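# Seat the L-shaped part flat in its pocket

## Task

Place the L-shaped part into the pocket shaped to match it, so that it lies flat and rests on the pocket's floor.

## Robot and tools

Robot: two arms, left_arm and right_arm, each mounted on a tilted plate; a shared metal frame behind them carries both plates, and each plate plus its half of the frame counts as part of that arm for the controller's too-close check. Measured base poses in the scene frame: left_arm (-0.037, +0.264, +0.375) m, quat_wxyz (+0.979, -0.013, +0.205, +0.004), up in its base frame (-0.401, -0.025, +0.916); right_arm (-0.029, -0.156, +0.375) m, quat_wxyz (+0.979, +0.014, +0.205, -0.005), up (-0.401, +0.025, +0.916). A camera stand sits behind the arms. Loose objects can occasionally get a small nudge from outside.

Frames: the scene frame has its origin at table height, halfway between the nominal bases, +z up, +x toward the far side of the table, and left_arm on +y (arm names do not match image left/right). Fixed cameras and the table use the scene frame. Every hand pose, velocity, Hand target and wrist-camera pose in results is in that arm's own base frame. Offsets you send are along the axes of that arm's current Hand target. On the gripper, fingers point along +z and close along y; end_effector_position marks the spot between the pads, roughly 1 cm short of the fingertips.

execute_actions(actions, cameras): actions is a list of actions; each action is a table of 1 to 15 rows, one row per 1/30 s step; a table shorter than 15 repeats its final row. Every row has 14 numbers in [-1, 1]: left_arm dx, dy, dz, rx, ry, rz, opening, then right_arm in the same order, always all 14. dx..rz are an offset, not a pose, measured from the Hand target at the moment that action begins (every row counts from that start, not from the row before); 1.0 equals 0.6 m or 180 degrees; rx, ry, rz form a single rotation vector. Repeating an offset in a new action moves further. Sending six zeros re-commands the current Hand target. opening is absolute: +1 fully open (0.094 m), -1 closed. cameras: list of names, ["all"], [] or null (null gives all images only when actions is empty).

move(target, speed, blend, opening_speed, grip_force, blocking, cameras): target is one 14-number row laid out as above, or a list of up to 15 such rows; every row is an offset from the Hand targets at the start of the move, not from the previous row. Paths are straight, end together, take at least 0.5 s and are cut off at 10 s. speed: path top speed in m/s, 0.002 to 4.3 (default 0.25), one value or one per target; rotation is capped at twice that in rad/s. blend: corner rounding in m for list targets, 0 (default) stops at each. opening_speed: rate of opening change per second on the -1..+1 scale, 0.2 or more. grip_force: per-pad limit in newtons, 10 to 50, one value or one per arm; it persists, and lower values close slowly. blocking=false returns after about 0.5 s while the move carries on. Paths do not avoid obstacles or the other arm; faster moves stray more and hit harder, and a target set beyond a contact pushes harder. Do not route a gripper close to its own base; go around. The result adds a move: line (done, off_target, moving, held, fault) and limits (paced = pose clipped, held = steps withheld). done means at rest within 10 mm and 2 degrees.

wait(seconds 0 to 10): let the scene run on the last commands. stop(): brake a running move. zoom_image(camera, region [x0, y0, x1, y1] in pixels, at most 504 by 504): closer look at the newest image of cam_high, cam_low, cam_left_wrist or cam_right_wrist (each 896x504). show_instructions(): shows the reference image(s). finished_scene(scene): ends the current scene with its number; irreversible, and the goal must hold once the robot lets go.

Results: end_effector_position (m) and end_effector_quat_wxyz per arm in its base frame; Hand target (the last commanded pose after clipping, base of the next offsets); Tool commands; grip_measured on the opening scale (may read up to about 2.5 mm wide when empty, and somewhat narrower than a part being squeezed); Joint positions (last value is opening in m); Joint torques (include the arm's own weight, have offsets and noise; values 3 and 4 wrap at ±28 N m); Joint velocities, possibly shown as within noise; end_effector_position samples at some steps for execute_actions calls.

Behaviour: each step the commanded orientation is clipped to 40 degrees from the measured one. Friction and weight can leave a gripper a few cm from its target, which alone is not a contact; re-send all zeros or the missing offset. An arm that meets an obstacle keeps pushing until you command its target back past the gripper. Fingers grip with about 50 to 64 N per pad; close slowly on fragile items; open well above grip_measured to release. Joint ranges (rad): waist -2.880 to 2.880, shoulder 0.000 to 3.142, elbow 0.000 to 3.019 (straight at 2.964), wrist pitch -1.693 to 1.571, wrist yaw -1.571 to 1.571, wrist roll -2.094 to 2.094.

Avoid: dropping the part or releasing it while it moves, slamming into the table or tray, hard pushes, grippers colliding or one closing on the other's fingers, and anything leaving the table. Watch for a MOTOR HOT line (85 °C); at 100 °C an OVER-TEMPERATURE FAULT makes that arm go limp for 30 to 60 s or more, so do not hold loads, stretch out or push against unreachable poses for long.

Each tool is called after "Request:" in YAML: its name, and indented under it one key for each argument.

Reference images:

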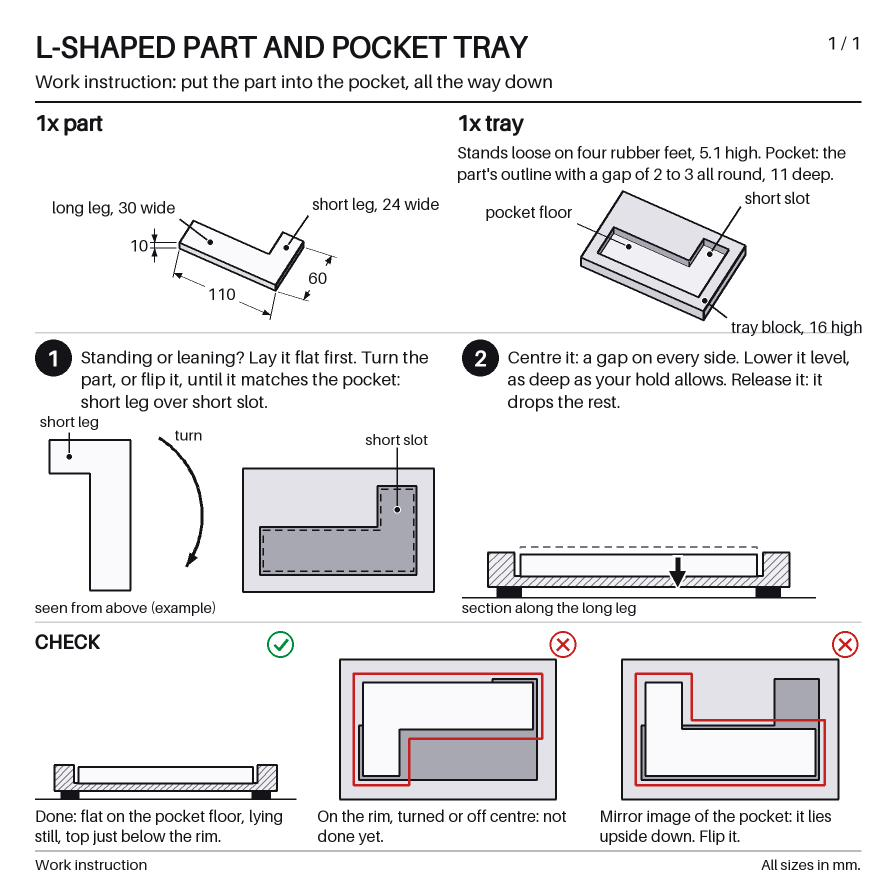

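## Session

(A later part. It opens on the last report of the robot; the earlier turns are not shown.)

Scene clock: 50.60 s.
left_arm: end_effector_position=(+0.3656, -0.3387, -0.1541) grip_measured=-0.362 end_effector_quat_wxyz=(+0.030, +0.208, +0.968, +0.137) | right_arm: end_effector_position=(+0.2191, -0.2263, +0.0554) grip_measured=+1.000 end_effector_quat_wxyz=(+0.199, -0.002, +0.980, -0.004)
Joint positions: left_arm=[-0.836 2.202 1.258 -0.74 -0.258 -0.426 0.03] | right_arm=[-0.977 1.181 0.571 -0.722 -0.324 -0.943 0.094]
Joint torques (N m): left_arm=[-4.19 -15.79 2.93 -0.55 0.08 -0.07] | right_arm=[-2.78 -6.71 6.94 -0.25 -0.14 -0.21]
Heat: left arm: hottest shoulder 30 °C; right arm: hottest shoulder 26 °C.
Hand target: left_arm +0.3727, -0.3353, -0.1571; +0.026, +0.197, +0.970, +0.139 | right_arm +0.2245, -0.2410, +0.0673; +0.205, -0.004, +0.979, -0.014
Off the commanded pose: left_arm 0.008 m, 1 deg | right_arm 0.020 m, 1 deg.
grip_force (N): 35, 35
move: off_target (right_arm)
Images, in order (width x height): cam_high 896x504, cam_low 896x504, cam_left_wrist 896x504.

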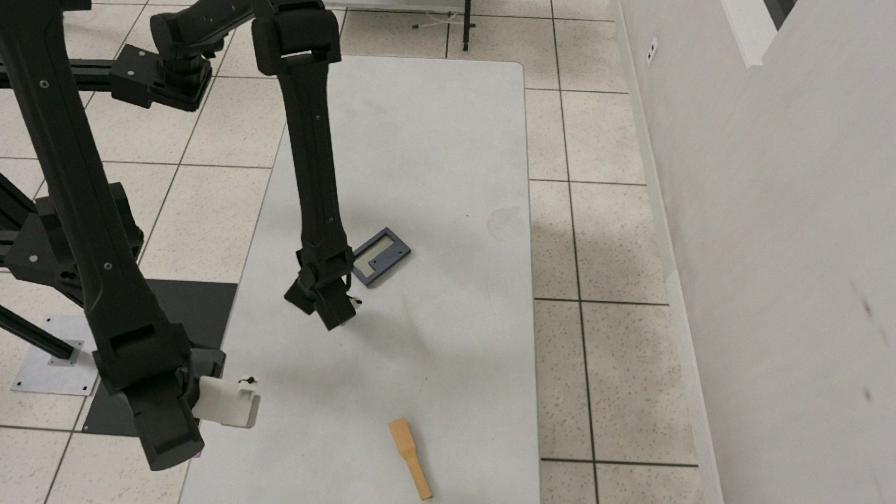

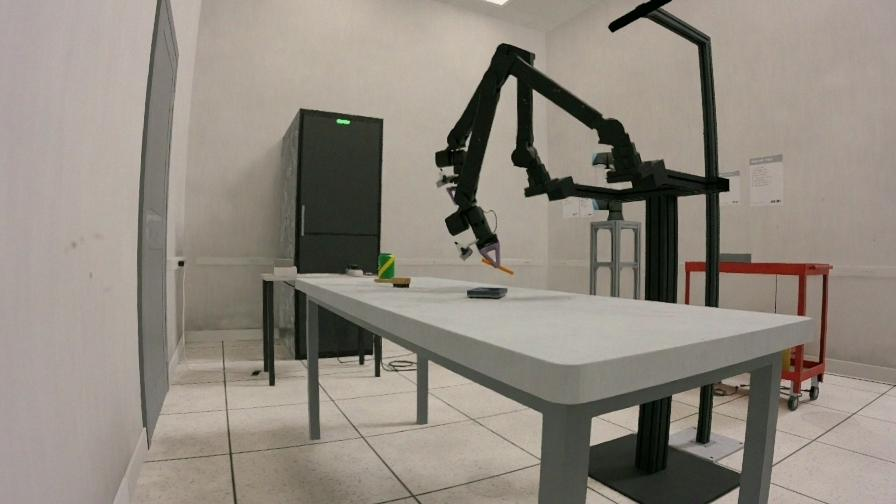

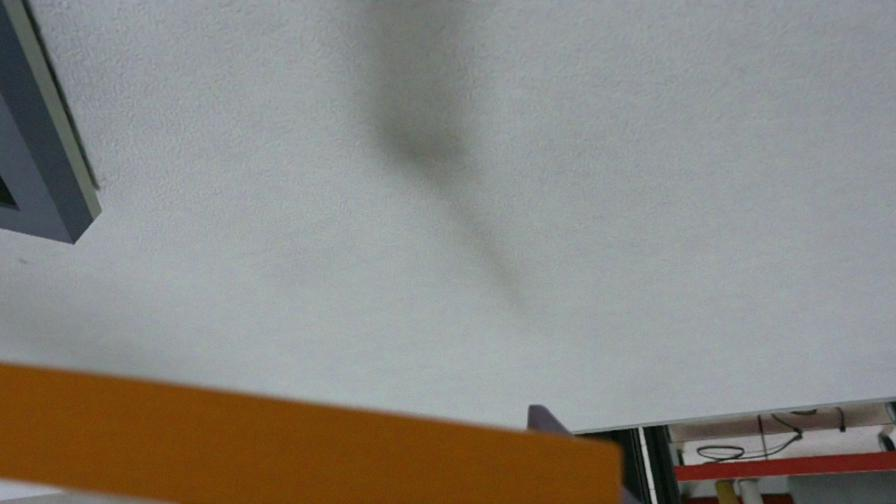

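Request:
move:
  target:
    - [-0.0304,-0.0071,0.0772,0,0,0,-0.55,0,0,0,0,0,0,1]
  speed: 0.08
  cameras: ["cam_left_wrist", "cam_low"]

Request:
zoom_image:
  camera: "cam_low"
  region: [450, 240, 540, 305]

Scene clock: 52.97 s.
left_arm: end_effector_position=(+0.3825, -0.3367, -0.1991) grip_measured=-0.362 end_effector_quat_wxyz=(+0.023, +0.202, +0.969, +0.141) | right_arm: end_effector_position=(+0.2191, -0.2263, +0.0554) grip_measured=+1.000 end_effector_quat_wxyz=(+0.199, -0.002, +0.980, -0.004)
Joint positions: left_arm=[-0.808 2.32 1.326 -0.701 -0.258 -0.413 0.03] | right_arm=[-0.977 1.181 0.571 -0.722 -0.324 -0.943 0.094]
Joint torques (N m): left_arm=[-4.01 -15.85 2.22 0.35 -0.07 0.07] | right_arm=[-2.73 -6.12 6.86 -0.24 -0.19 -0.22]
Heat: left arm: hottest shoulder 30 °C; right arm: hottest shoulder 26 °C.
Hand target: left_arm +0.3927, -0.3343, -0.2029; +0.026, +0.197, +0.970, +0.139 | right_arm +0.2245, -0.2410, +0.0673; +0.205, -0.004, +0.979, -0.014
Off the commanded pose: left_arm 0.011 m, 1 deg | right_arm 0.020 m, 1 deg.
grip_force (N): 35, 35
move: off_target (left_arm, right_arm)
Images, in order (width x height): cam_low 896x504, cam_left_wrist 896x504.

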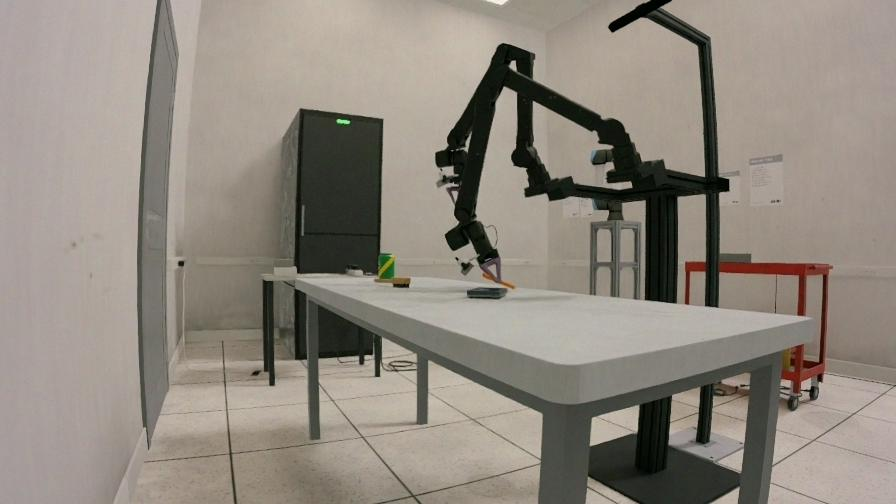

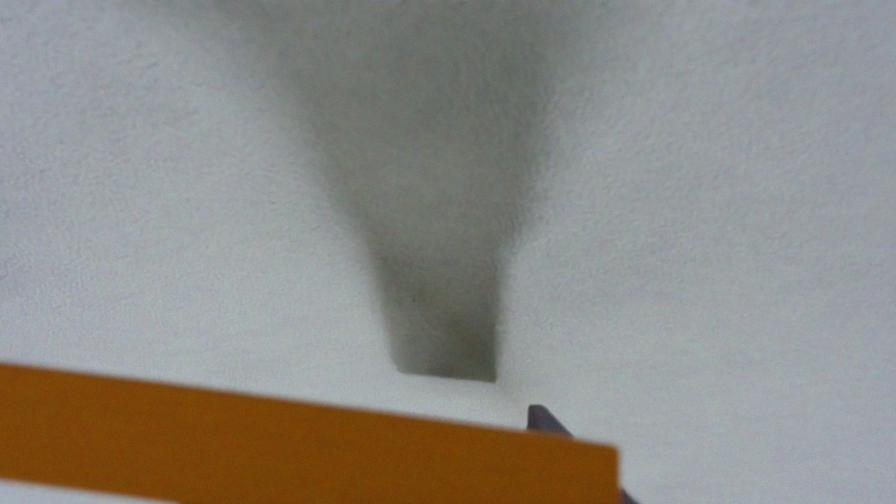

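Scaled by 5.600 from the camera's 896x504 image, which has a finer 1280x720 frame.

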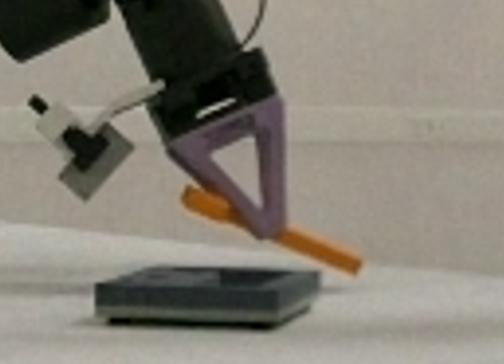

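Request:
move:
  target:
    - [-0.0091,-0.0021,0.0232,0,0,0,-0.5,0,0,0,0,0,0,1]
  speed: 0.03
  grip_force: 14
  cameras: ["cam_left_wrist", "cam_low"]

Request:
zoom_image:
  camera: "cam_low"
  region: [450, 240, 540, 305]

Scene clock: 54.40 s.
left_arm: end_effector_position=(+0.3875, -0.3382, -0.2077) grip_measured=-0.355 end_effector_quat_wxyz=(+0.025, +0.203, +0.969, +0.139) | right_arm: end_effector_position=(+0.2191, -0.2263, +0.0554) grip_measured=+1.000 end_effector_quat_wxyz=(+0.199, -0.002, +0.980, -0.004)
Joint positions: left_arm=[-0.803 2.343 1.343 -0.689 -0.258 -0.406 0.03] | right_arm=[-0.977 1.181 0.571 -0.722 -0.324 -0.943 0.094]
Joint torques (N m): left_arm=[-3.96 -14.92 2.55 0.44 -0.11 0.08] | right_arm=[-2.84 -6.24 6.91 -0.24 -0.16 -0.19]
Heat: left arm: hottest shoulder 30 °C; right arm: hottest shoulder 26 °C.
Hand target: left_arm +0.3987, -0.3338, -0.2168; +0.026, +0.197, +0.970, +0.139 | right_arm +0.2245, -0.2410, +0.0673; +0.205, -0.004, +0.979, -0.014
Off the commanded pose: left_arm 0.015 m, 1 deg | right_arm 0.020 m, 1 deg.
grip_force (N): 14, 14
move: off_target (left_arm, right_arm)
Images, in order (width x height): cam_low 896x504, cam_left_wrist 896x504.

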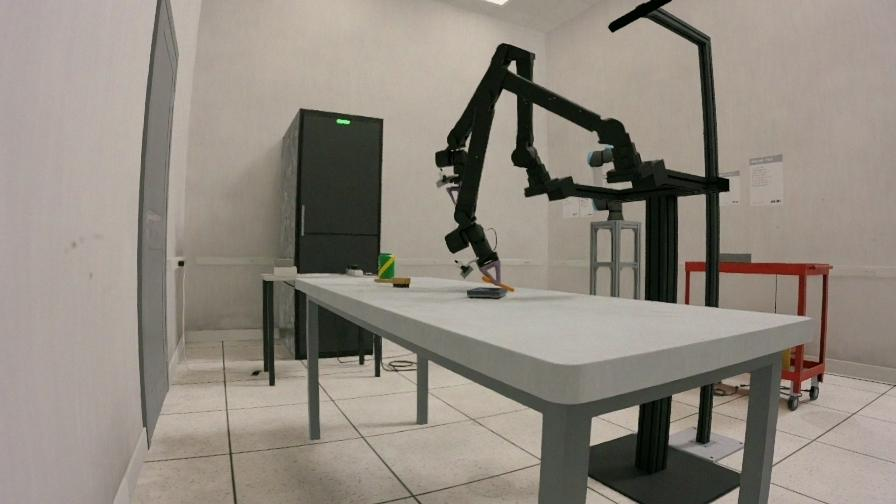

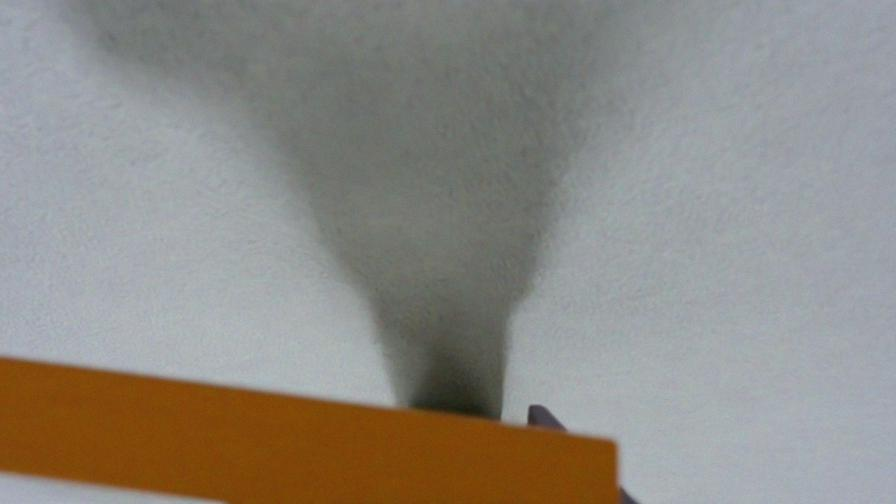

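Scaled by 5.600 from the camera's 896x504 image, which has a finer 1280x720 frame.

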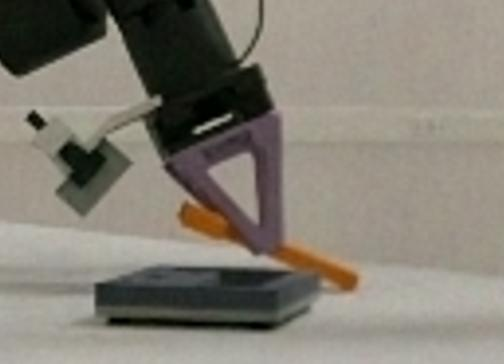

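Request:
move:
  target:
    - [-0.0091,-0.0021,0.0232,0,0,0,-0.5,0,0,0,0,0,0,1]
  speed: 0.03
  cameras: ["cam_left_wrist", "cam_low"]

Request:
zoom_image:
  camera: "cam_low"
  region: [450, 240, 540, 305]

Scene clock: 55.77 s.
left_arm: end_effector_position=(+0.3946, -0.3388, -0.2212) grip_measured=-0.355 end_effector_quat_wxyz=(+0.025, +0.204, +0.969, +0.139) | right_arm: end_effector_position=(+0.2191, -0.2263, +0.0554) grip_measured=+1.000 end_effector_quat_wxyz=(+0.199, -0.002, +0.980, -0.004)
Joint positions: left_arm=[-0.794 2.38 1.371 -0.678 -0.259 -0.395 0.03] | right_arm=[-0.977 1.181 0.571 -0.722 -0.324 -0.943 0.094]
Joint torques (N m): left_arm=[-3.78 -15.21 2.21 0.53 -0.1 0.05] | right_arm=[-3.08 -6.59 6.89 -0.27 -0.14 -0.21]
Heat: left arm: hottest shoulder 30 °C; right arm: hottest shoulder 26 °C.
Hand target: left_arm +0.4049, -0.3335, -0.2303; +0.026, +0.197, +0.970, +0.139 | right_arm +0.2245, -0.2410, +0.0673; +0.205, -0.004, +0.979, -0.014
Off the commanded pose: left_arm 0.015 m, 1 deg | right_arm 0.020 m, 1 deg.
grip_force (N): 14, 14
move: off_target (left_arm, right_arm)
Images, in order (width x height): cam_low 896x504, cam_left_wrist 896x504.

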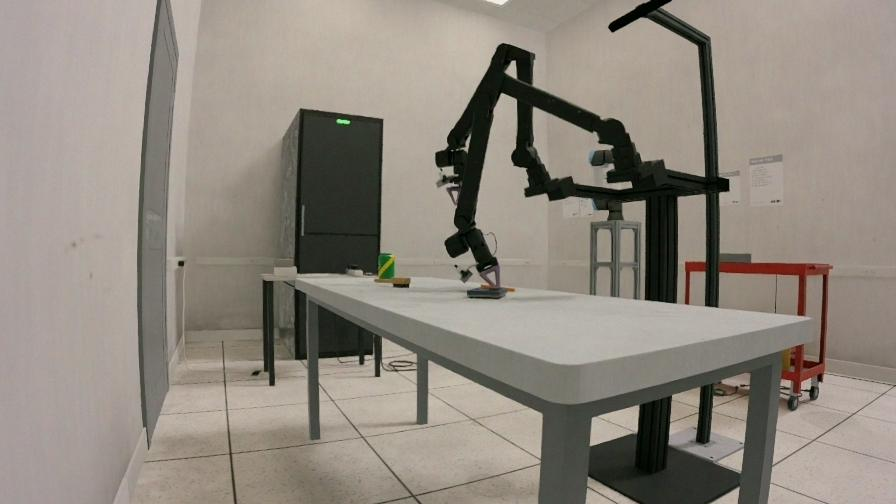

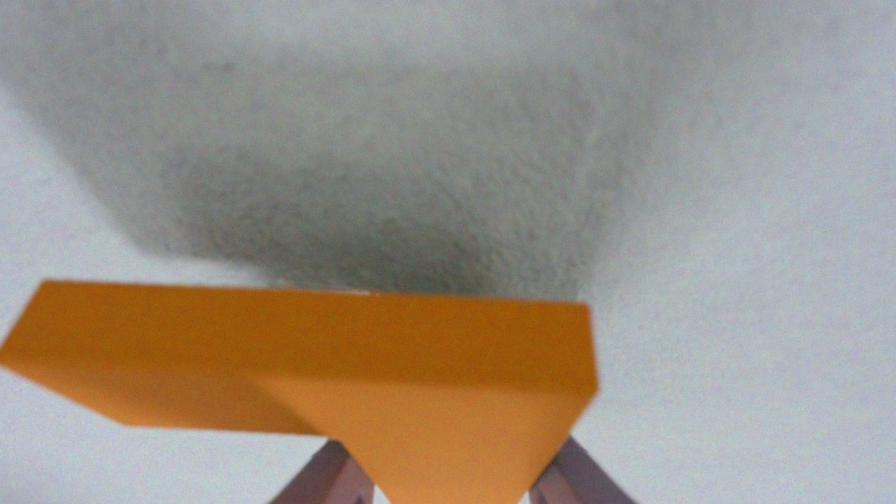

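Scaled by 5.600 from the camera's 896x504 image, which has a finer 1280x720 frame.

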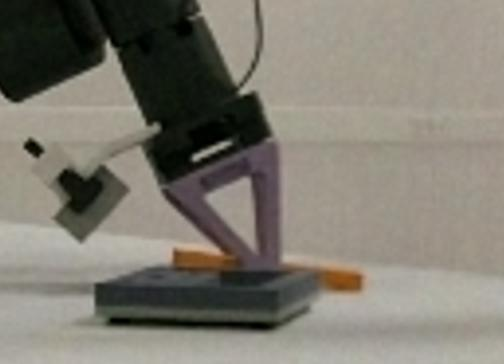

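Request:
move:
  target:
    - [-0.0015,-0.0003,0.0039,0,0,0,-0.5,0,0,0,0,0,0,1]
  speed: 0.03
  cameras: ["cam_left_wrist", "cam_low"]

Request:
zoom_image:
  camera: "cam_low"
  region: [450, 240, 540, 305]

Scene clock: 57.23 s.
left_arm: end_effector_position=(+0.3956, -0.3390, -0.2231) grip_measured=-0.356 end_effector_quat_wxyz=(+0.025, +0.204, +0.969, +0.139) | right_arm: end_effector_position=(+0.2191, -0.2263, +0.0554) grip_measured=+1.000 end_effector_quat_wxyz=(+0.199, -0.002, +0.980, -0.004)
Joint positions: left_arm=[-0.793 2.385 1.375 -0.676 -0.259 -0.392 0.03] | right_arm=[-0.977 1.181 0.571 -0.722 -0.324 -0.943 0.094]
Joint torques (N m): left_arm=[-3.78 -15.33 2.11 0.62 -0.11 0.04] | right_arm=[-2.9 -6.18 6.9 -0.23 -0.13 -0.19]
Heat: left arm: hottest shoulder 30 °C; right arm: hottest shoulder 26 °C.
Hand target: left_arm +0.4057, -0.3334, -0.2327; +0.026, +0.197, +0.970, +0.139 | right_arm +0.2245, -0.2410, +0.0673; +0.205, -0.004, +0.979, -0.014
Off the commanded pose: left_arm 0.015 m, 1 deg | right_arm 0.020 m, 1 deg.
grip_force (N): 14, 14
move: off_target (left_arm, right_arm)
Images, in order (width x height): cam_low 896x504, cam_left_wrist 896x504.

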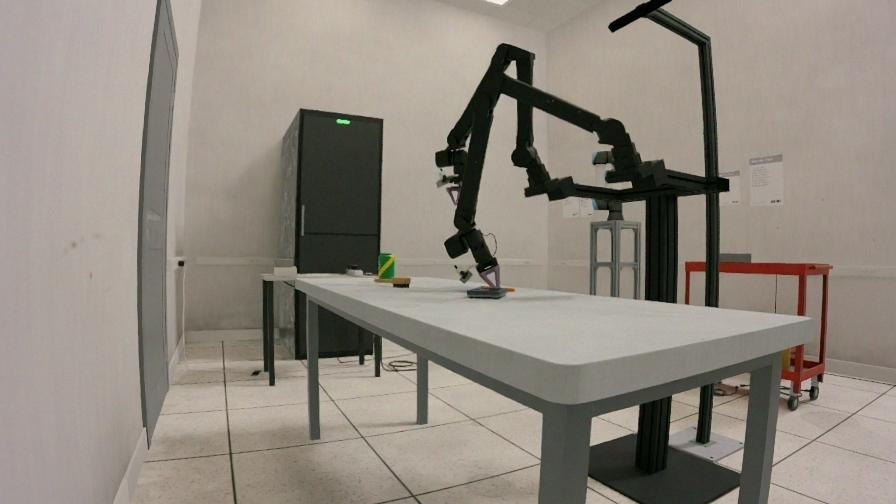

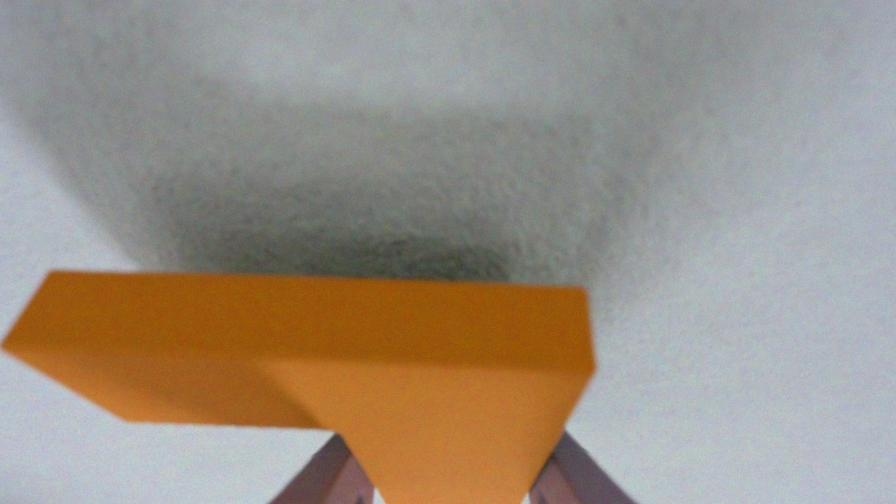

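Scaled by 5.600 from the camera's 896x504 image, which has a finer 1280x720 frame.

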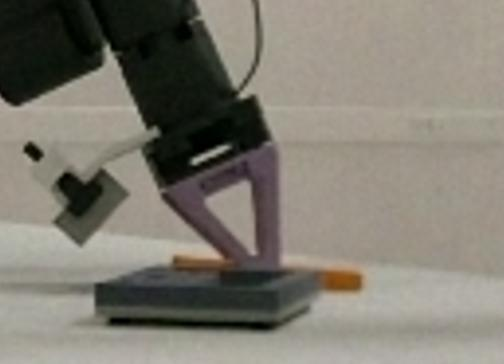

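Request:
move:
  target:
    - [-0.0019,-0.0004,0.0047,0,0,0,-0.5,0,0,0,0,0,0,1]
    - [-0.0019,-0.0004,0.0047,0,0,0,-0.1,0,0,0,0,0,0,1]
  speed: 0.03
  opening_speed: 0.25
  cameras: ["cam_left_wrist", "cam_low"]

Request:
zoom_image:
  camera: "cam_low"
  region: [450, 240, 540, 305]

Scene clock: 60.37 s.
left_arm: end_effector_position=(+0.3980, -0.3352, -0.2228) grip_measured=-0.103 end_effector_quat_wxyz=(+0.024, +0.205, +0.968, +0.143) | right_arm: end_effector_position=(+0.2191, -0.2263, +0.0554) grip_measured=+1.000 end_effector_quat_wxyz=(+0.199, -0.002, +0.980, -0.004)
Joint positions: left_arm=[-0.787 2.386 1.377 -0.681 -0.267 -0.387 0.042] | right_arm=[-0.977 1.181 0.571 -0.722 -0.324 -0.943 0.094]
Joint torques (N m): left_arm=[-4.13 -14.8 2.5 0.88 0.17 0] | right_arm=[-2.78 -6.53 6.83 -0.29 -0.16 -0.21]
Heat: left arm: hottest shoulder 30 °C; right arm: hottest shoulder 26 °C.
Hand target: left_arm +0.4070, -0.3333, -0.2355; +0.026, +0.197, +0.970, +0.139 | right_arm +0.2245, -0.2410, +0.0673; +0.205, -0.004, +0.979, -0.014
Off the commanded pose: left_arm 0.016 m, 1 deg | right_arm 0.020 m, 1 deg.
grip_force (N): 14, 14
move: off_target (left_arm, right_arm); target 2's new opening was sent with left_arm's hand 0.017 m and 1 deg from that target
Images, in order (width x height): cam_low 896x504, cam_left_wrist 896x504.

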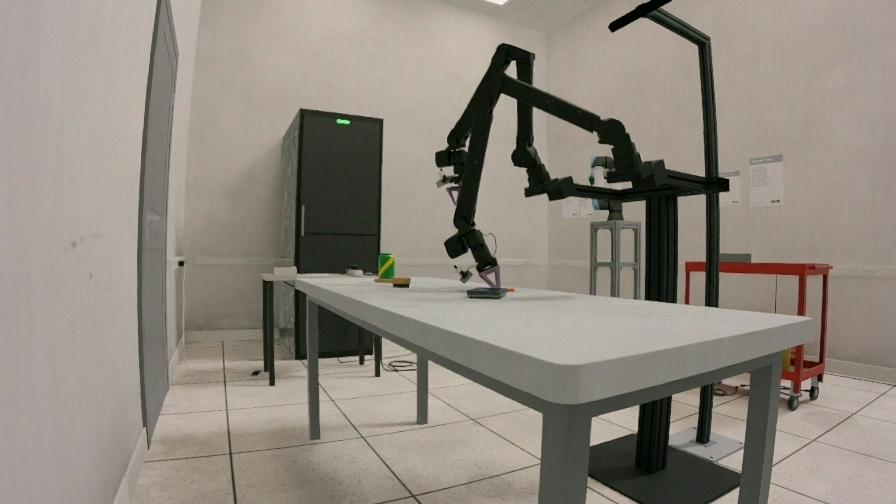

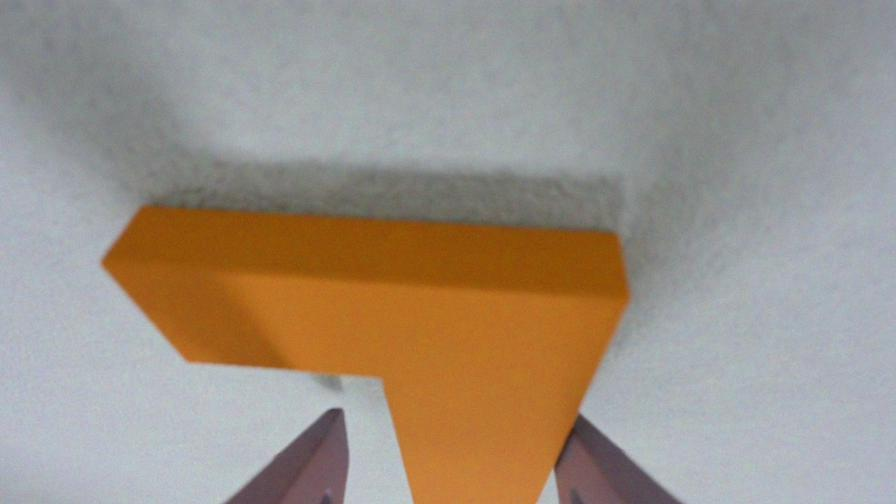

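Scaled by 5.600 from the camera's 896x504 image, which has a finer 1280x720 frame.

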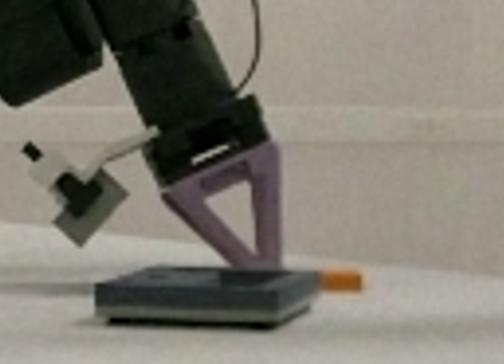

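Request:
move:
  target:
    - [0.0364,0.0085,-0.0927,0,0,0,-0.1,0,0,0,0,0,0,1]
    - [0.0716,0.0166,-0.1823,0.0141,-0.1215,0.0711,0.3,0,0,0,0,0,0,1]
  speed: 0.15
  blend: 0.01
  cameras: ["cam_left_wrist", "cam_high"]

Scene clock: 65.63 s.
left_arm: end_effector_position=(+0.3632, -0.3269, -0.1348) grip_measured=+0.297 end_effector_quat_wxyz=(+0.179, +0.316, +0.928, +0.085) | right_arm: end_effector_position=(+0.2191, -0.2263, +0.0554) grip_measured=+1.000 end_effector_quat_wxyz=(+0.199, -0.002, +0.980, -0.004)
Joint positions: left_arm=[-0.846 2.042 0.947 -0.238 -0.324 -0.149 0.061] | right_arm=[-0.977 1.181 0.571 -0.722 -0.324 -0.943 0.094]
Joint torques (N m): left_arm=[-6.36 -15.79 0.76 1.13 -0.1 0.08] | right_arm=[-3.14 -6.71 6.9 -0.27 -0.14 -0.23]
Heat: left arm: hottest shoulder 30 °C; right arm: hottest shoulder 26 °C.
Hand target: left_arm +0.3598, -0.3362, -0.1275; +0.189, +0.327, +0.923, +0.079 | right_arm +0.2245, -0.2410, +0.0673; +0.205, -0.004, +0.979, -0.014
Off the commanded pose: left_arm 0.012 m, 2 deg | right_arm 0.020 m, 1 deg.
grip_force (N): 14, 14
move: off_target (left_arm, right_arm); target 2's new opening was sent with left_arm's hand 0.012 m and 2 deg from that target
Images, in order (width x height): cam_high 896x504, cam_left_wrist 896x504.

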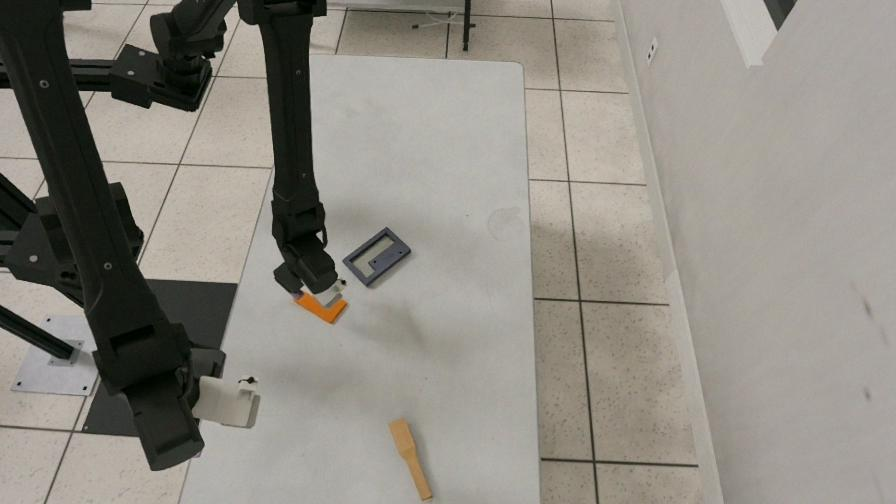

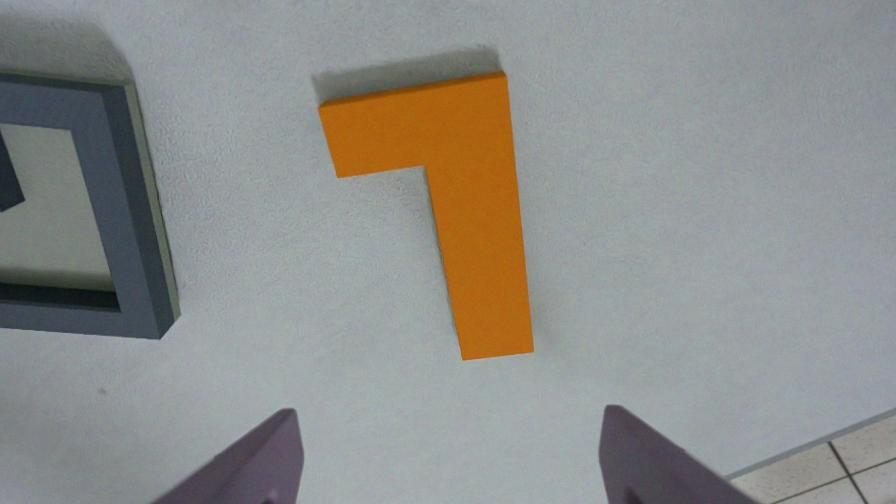

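Request:
zoom_image:
  camera: "cam_left_wrist"
  region: [300, 50, 560, 210]

Request:
zoom_image:
  camera: "cam_left_wrist"
  region: [400, 230, 660, 390]

Scaled by 1.938 from the camera's 896x504 image, which has a finer 1280x720 frame.

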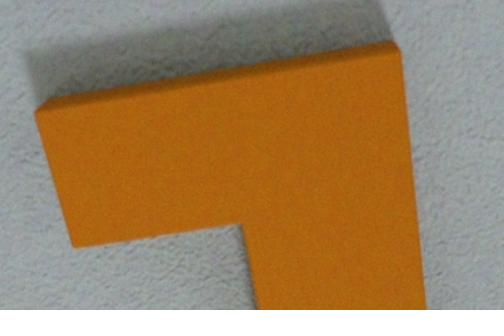

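Scaled by 1.938 from the camera's 896x504 image, which has a finer 1280x720 frame.

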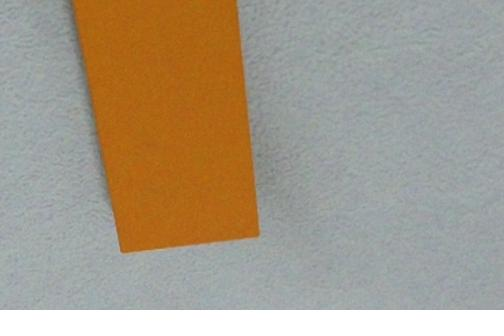

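Request:
move:
  target:
    - [0.0,-0.005,0.1333,0,0,-0.0508,0.3,0,0,0,0,0,0,1]
  speed: 0.12
  cameras: ["cam_left_wrist"]

Request:
zoom_image:
  camera: "cam_left_wrist"
  region: [200, 0, 660, 260]

Request:
zoom_image:
  camera: "cam_left_wrist"
  region: [200, 244, 660, 504]

Scene clock: 70.60 s.
left_arm: end_effector_position=(+0.3823, -0.3399, -0.1980) grip_measured=+0.298 end_effector_quat_wxyz=(+0.193, +0.264, +0.943, +0.066) | right_arm: end_effector_position=(+0.2191, -0.2263, +0.0554) grip_measured=+1.000 end_effector_quat_wxyz=(+0.199, -0.002, +0.980, -0.004)
Joint positions: left_arm=[-0.831 2.228 1.028 -0.103 -0.315 -0.242 0.061] | right_arm=[-0.977 1.181 0.571 -0.722 -0.324 -0.943 0.094]
Joint torques (N m): left_arm=[-3.43 -14.1 0.95 1.16 0.03 -0.08] | right_arm=[-2.78 -6.18 6.89 -0.27 -0.16 -0.23]
Heat: left arm: hottest shoulder 30 °C; right arm: hottest elbow 27 °C.
Hand target: left_arm +0.3900, -0.3364, -0.2016; +0.195, +0.252, +0.946, +0.064 | right_arm +0.2245, -0.2410, +0.0673; +0.205, -0.004, +0.979, -0.014
Off the commanded pose: left_arm 0.009 m, 1 deg | right_arm 0.020 m, 1 deg.
grip_force (N): 14, 14
move: off_target (right_arm)
Images, in order (width x height): cam_left_wrist 896x504.

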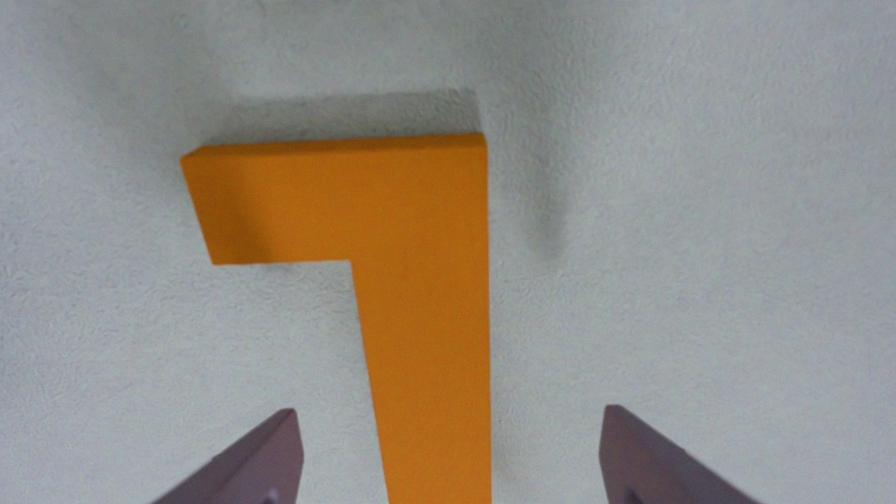

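Scaled by 1.096 from the camera's 896x504 image, which has a finer 1280x720 frame.

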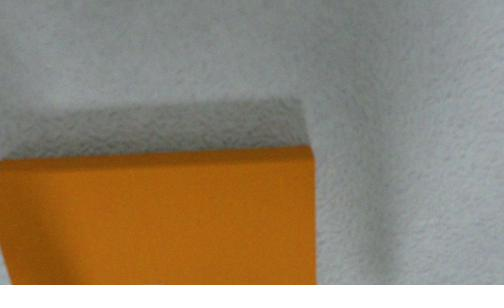

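Scaled by 1.096 from the camera's 896x504 image, which has a finer 1280x720 frame.

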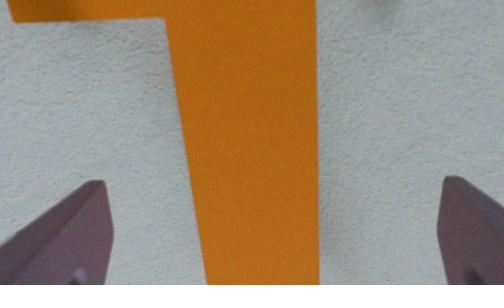

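Request:
move:
  target:
    - [-0.005,0.0083,0.0433,0,0,-0.0083,0.3,0,0,0,0,0,0,1]
  speed: 0.08
  cameras: ["cam_left_wrist"]

Request:
zoom_image:
  camera: "cam_left_wrist"
  region: [100, 0, 650, 310]

Scene clock: 75.60 s.
left_arm: end_effector_position=(+0.3981, -0.3379, -0.2185) grip_measured=+0.298 end_effector_quat_wxyz=(+0.195, +0.251, +0.946, +0.063) | right_arm: end_effector_position=(+0.2191, -0.2263, +0.0554) grip_measured=+1.000 end_effector_quat_wxyz=(+0.199, -0.002, +0.980, -0.004)
Joint positions: left_arm=[-0.804 2.289 1.069 -0.072 -0.307 -0.243 0.061] | right_arm=[-0.977 1.181 0.571 -0.722 -0.324 -0.943 0.094]
Joint torques (N m): left_arm=[-3.49 -14.04 0.61 1.22 0.04 -0.05] | right_arm=[-2.84 -6.07 6.84 -0.16 -0.15 -0.22]
Heat: left arm: hottest shoulder 31 °C; right arm: hottest elbow 27 °C.
Hand target: left_arm +0.4050, -0.3332, -0.2232; +0.195, +0.240, +0.949, +0.062 | right_arm +0.2245, -0.2410, +0.0673; +0.205, -0.004, +0.979, -0.014
Off the commanded pose: left_arm 0.010 m, 1 deg | right_arm 0.020 m, 1 deg.
grip_force (N): 14, 14
move: off_target (right_arm)
Images, in order (width x height): cam_left_wrist 896x504.

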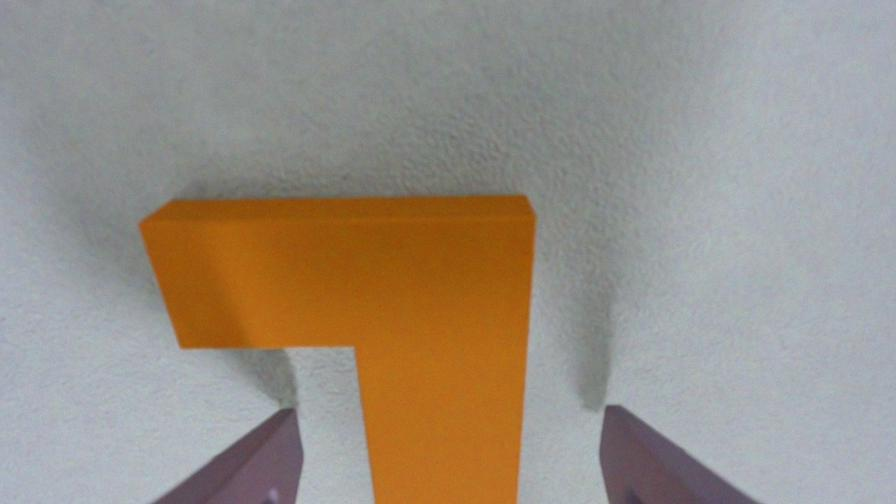

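Region (100, 0, 650, 310) is 550x310 pixels. A region can be at most 504 by 504 pixels.

Request:
move:
  target:
    - [0.0,0.0025,0.005,0,0,-0.003,0.3,0,0,0,0,0,0,1]
  speed: 0.05
  cameras: ["cam_left_wrist"]

Scene clock: 77.30 s.
left_arm: end_effector_position=(+0.3989, -0.3368, -0.2199) grip_measured=+0.298 end_effector_quat_wxyz=(+0.195, +0.248, +0.947, +0.062) | right_arm: end_effector_position=(+0.2191, -0.2263, +0.0554) grip_measured=+1.000 end_effector_quat_wxyz=(+0.199, -0.002, +0.980, -0.004)
Joint positions: left_arm=[-0.801 2.293 1.069 -0.067 -0.306 -0.246 0.061] | right_arm=[-0.977 1.181 0.571 -0.722 -0.324 -0.943 0.094]
Joint torques (N m): left_arm=[-3.37 -14.33 0.81 1.22 0.03 -0.1] | right_arm=[-2.55 -6.18 6.84 -0.23 -0.14 -0.22]
Heat: left arm: hottest shoulder 31 °C; right arm: hottest elbow 27 °C.
Hand target: left_arm +0.4069, -0.3317, -0.2256; +0.196, +0.235, +0.950, +0.061 | right_arm +0.2245, -0.2410, +0.0673; +0.205, -0.004, +0.979, -0.014
Off the commanded pose: left_arm 0.011 m, 1 deg | right_arm 0.020 m, 1 deg.
grip_force (N): 14, 14
move: off_target (left_arm, right_arm)
Images, in order (width x height): cam_left_wrist 896x504.

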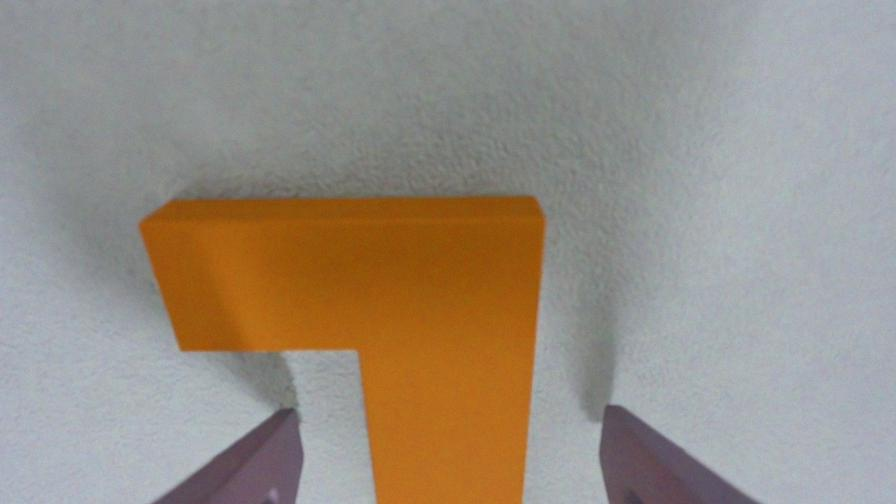

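Request:
move:
  target:
    - [0,0,0.001,0,0,0,-0.55,0,0,0,0,0,0,1]
  speed: 0.05
  grip_force: 35
  opening_speed: 0.5
  cameras: ["cam_left_wrist"]

Scene clock: 79.87 s.
left_arm: end_effector_position=(+0.3987, -0.3367, -0.2204) grip_measured=-0.377 end_effector_quat_wxyz=(+0.195, +0.248, +0.947, +0.062) | right_arm: end_effector_position=(+0.2191, -0.2263, +0.0554) grip_measured=+1.000 end_effector_quat_wxyz=(+0.199, -0.002, +0.980, -0.004)
Joint positions: left_arm=[-0.801 2.294 1.069 -0.066 -0.306 -0.246 0.029] | right_arm=[-0.977 1.181 0.571 -0.722 -0.324 -0.943 0.094]
Joint torques (N m): left_arm=[-3.31 -14.04 0.83 1.26 0.04 -0.08] | right_arm=[-2.9 -6.36 6.89 -0.21 -0.13 -0.22]
Heat: left arm: hottest shoulder 31 °C; right arm: hottest elbow 27 °C.
Hand target: left_arm +0.4072, -0.3318, -0.2262; +0.196, +0.235, +0.950, +0.061 | right_arm +0.2245, -0.2410, +0.0673; +0.205, -0.004, +0.979, -0.014
Off the commanded pose: left_arm 0.011 m, 2 deg | right_arm 0.020 m, 1 deg.
grip_force (N): 35, 35
move: off_target (left_arm, right_arm)
Images, in order (width x height): cam_left_wrist 896x504.

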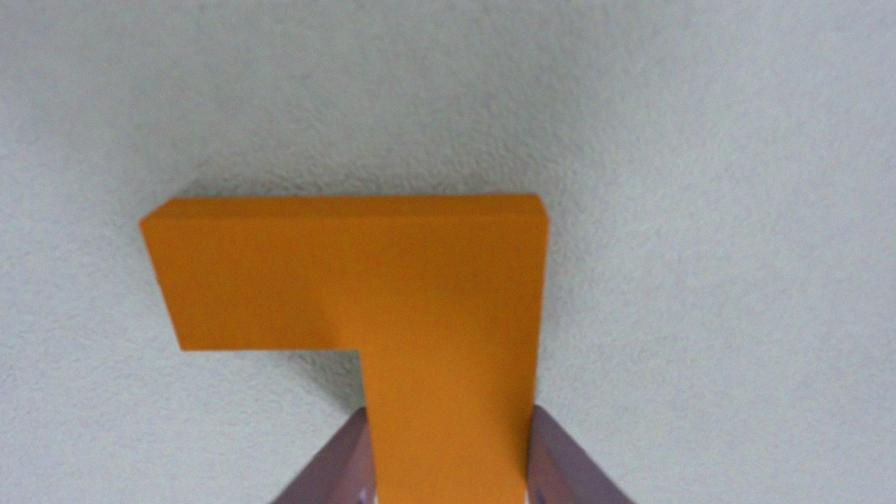

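Request:
zoom_image:
  camera: "cam_left_wrist"
  region: [120, 170, 400, 370]

Request:
zoom_image:
  camera: "cam_left_wrist"
  region: [340, 170, 620, 370]

Scaled by 1.800 from the camera's 896x504 image, which has a finer 1280x720 frame.

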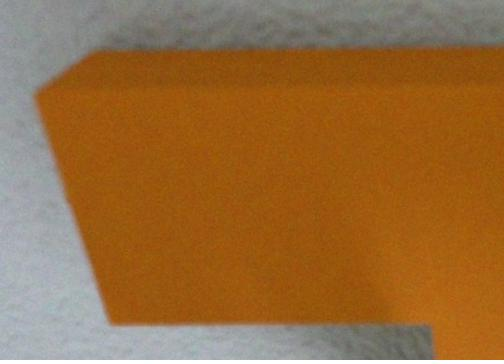

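Scaled by 1.800 from the camera's 896x504 image, which has a finer 1280x720 frame.

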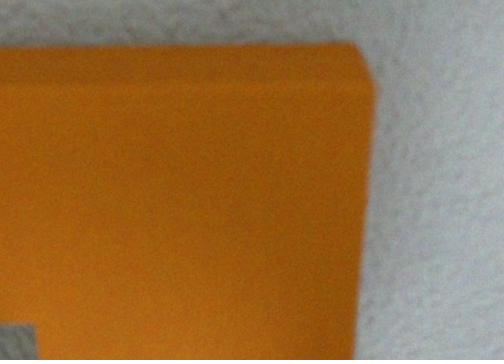

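Request:
move:
  target:
    - [0,0,-0.1167,0,0,0,-0.55,0,0,0,0,0,0,1]
    - [-0.0387,0.2988,-0.1545,0,0,0.591,-0.55,0,0,0,0,0,0,1]
  speed: [0.1, 0.25]
  blend: 0.03
  cameras: ["cam_left_wrist", "cam_high"]

Scene clock: 87.87 s.
left_arm: end_effector_position=(+0.4622, -0.1937, -0.1031) grip_measured=-0.377 end_effector_quat_wxyz=(+0.068, +0.903, +0.378, +0.191) | right_arm: end_effector_position=(+0.2191, -0.2263, +0.0554) grip_measured=+1.000 end_effector_quat_wxyz=(+0.199, -0.002, +0.980, -0.004)
Joint positions: left_arm=[-0.465 1.948 0.896 -0.159 -0.199 1.92 0.029] | right_arm=[-0.977 1.181 0.571 -0.722 -0.324 -0.943 0.094]
Joint torques (N m): left_arm=[-1.14 -15.62 0.36 0.31 0.13 0.08] | right_arm=[-2.84 -6.53 6.9 -0.32 -0.13 -0.22]
Heat: left arm: hottest shoulder 31 °C; right arm: hottest elbow 27 °C.
Hand target: left_arm +0.4647, -0.1867, -0.0962; +0.069, +0.902, +0.381, +0.193 | right_arm +0.2245, -0.2410, +0.0673; +0.205, -0.004, +0.979, -0.014
Off the commanded pose: left_arm 0.010 m, 0 deg | right_arm 0.020 m, 1 deg.
grip_force (N): 35, 35
move: off_target (right_arm)
Images, in order (width x height): cam_high 896x504, cam_left_wrist 896x504.

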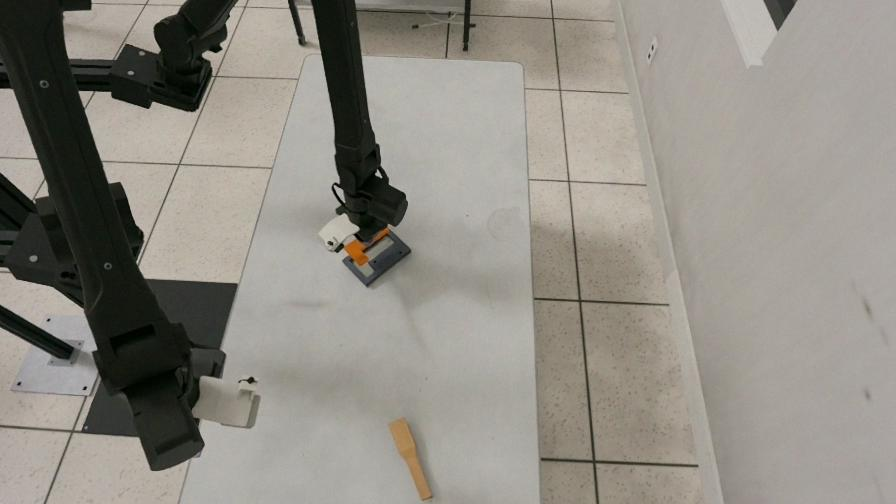

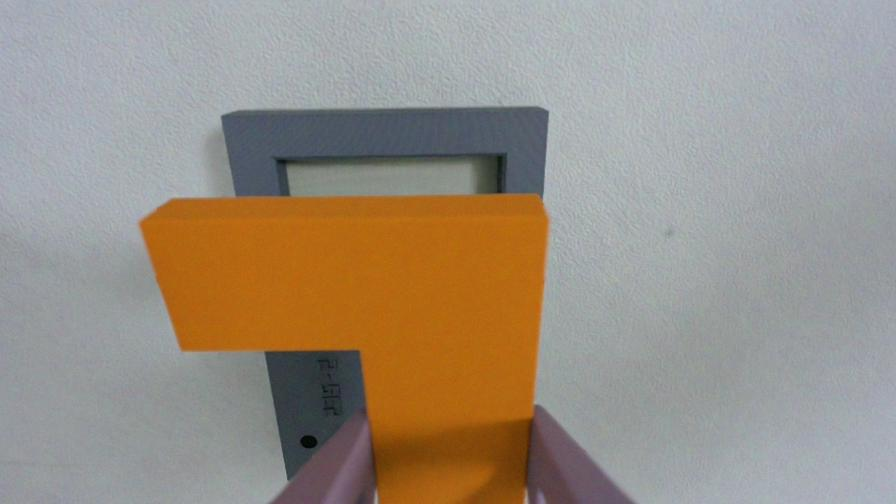

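Request:
zoom_image:
  camera: "cam_left_wrist"
  region: [210, 90, 570, 210]

Request:
zoom_image:
  camera: "cam_left_wrist"
  region: [240, 330, 400, 490]

Scaled by 1.400 from the camera's 896x504 image, which has a finer 1280x720 frame.

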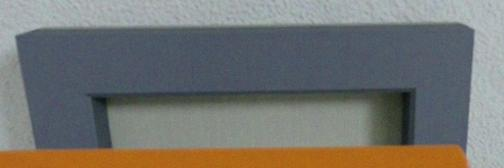

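Scaled by 3.150 from the camera's 896x504 image, which has a finer 1280x720 frame.

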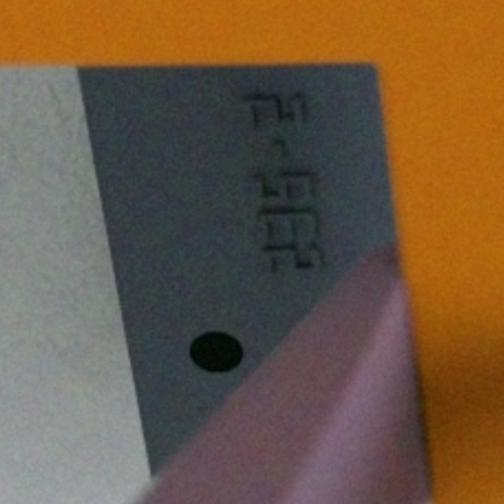

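Request:
zoom_image:
  camera: "cam_left_wrist"
  region: [215, 95, 335, 205]

Request:
zoom_image:
  camera: "cam_left_wrist"
  region: [450, 95, 570, 205]

Scaled by 4.200 from the camera's 896x504 image, which has a finer 1280x720 frame.

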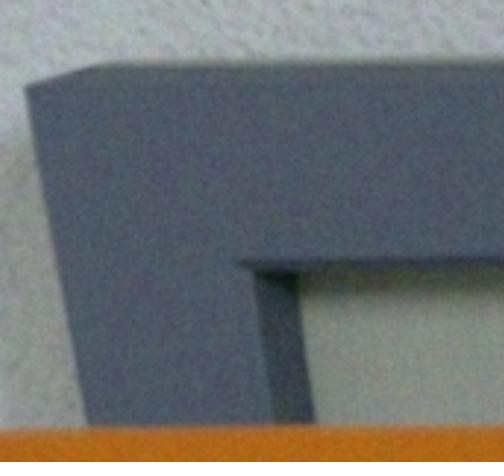

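Scaled by 4.200 from the camera's 896x504 image, which has a finer 1280x720 frame.

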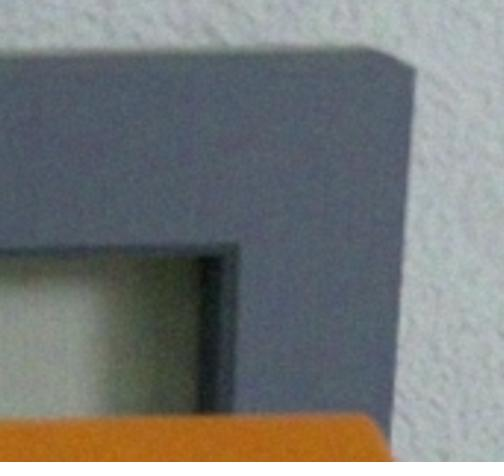

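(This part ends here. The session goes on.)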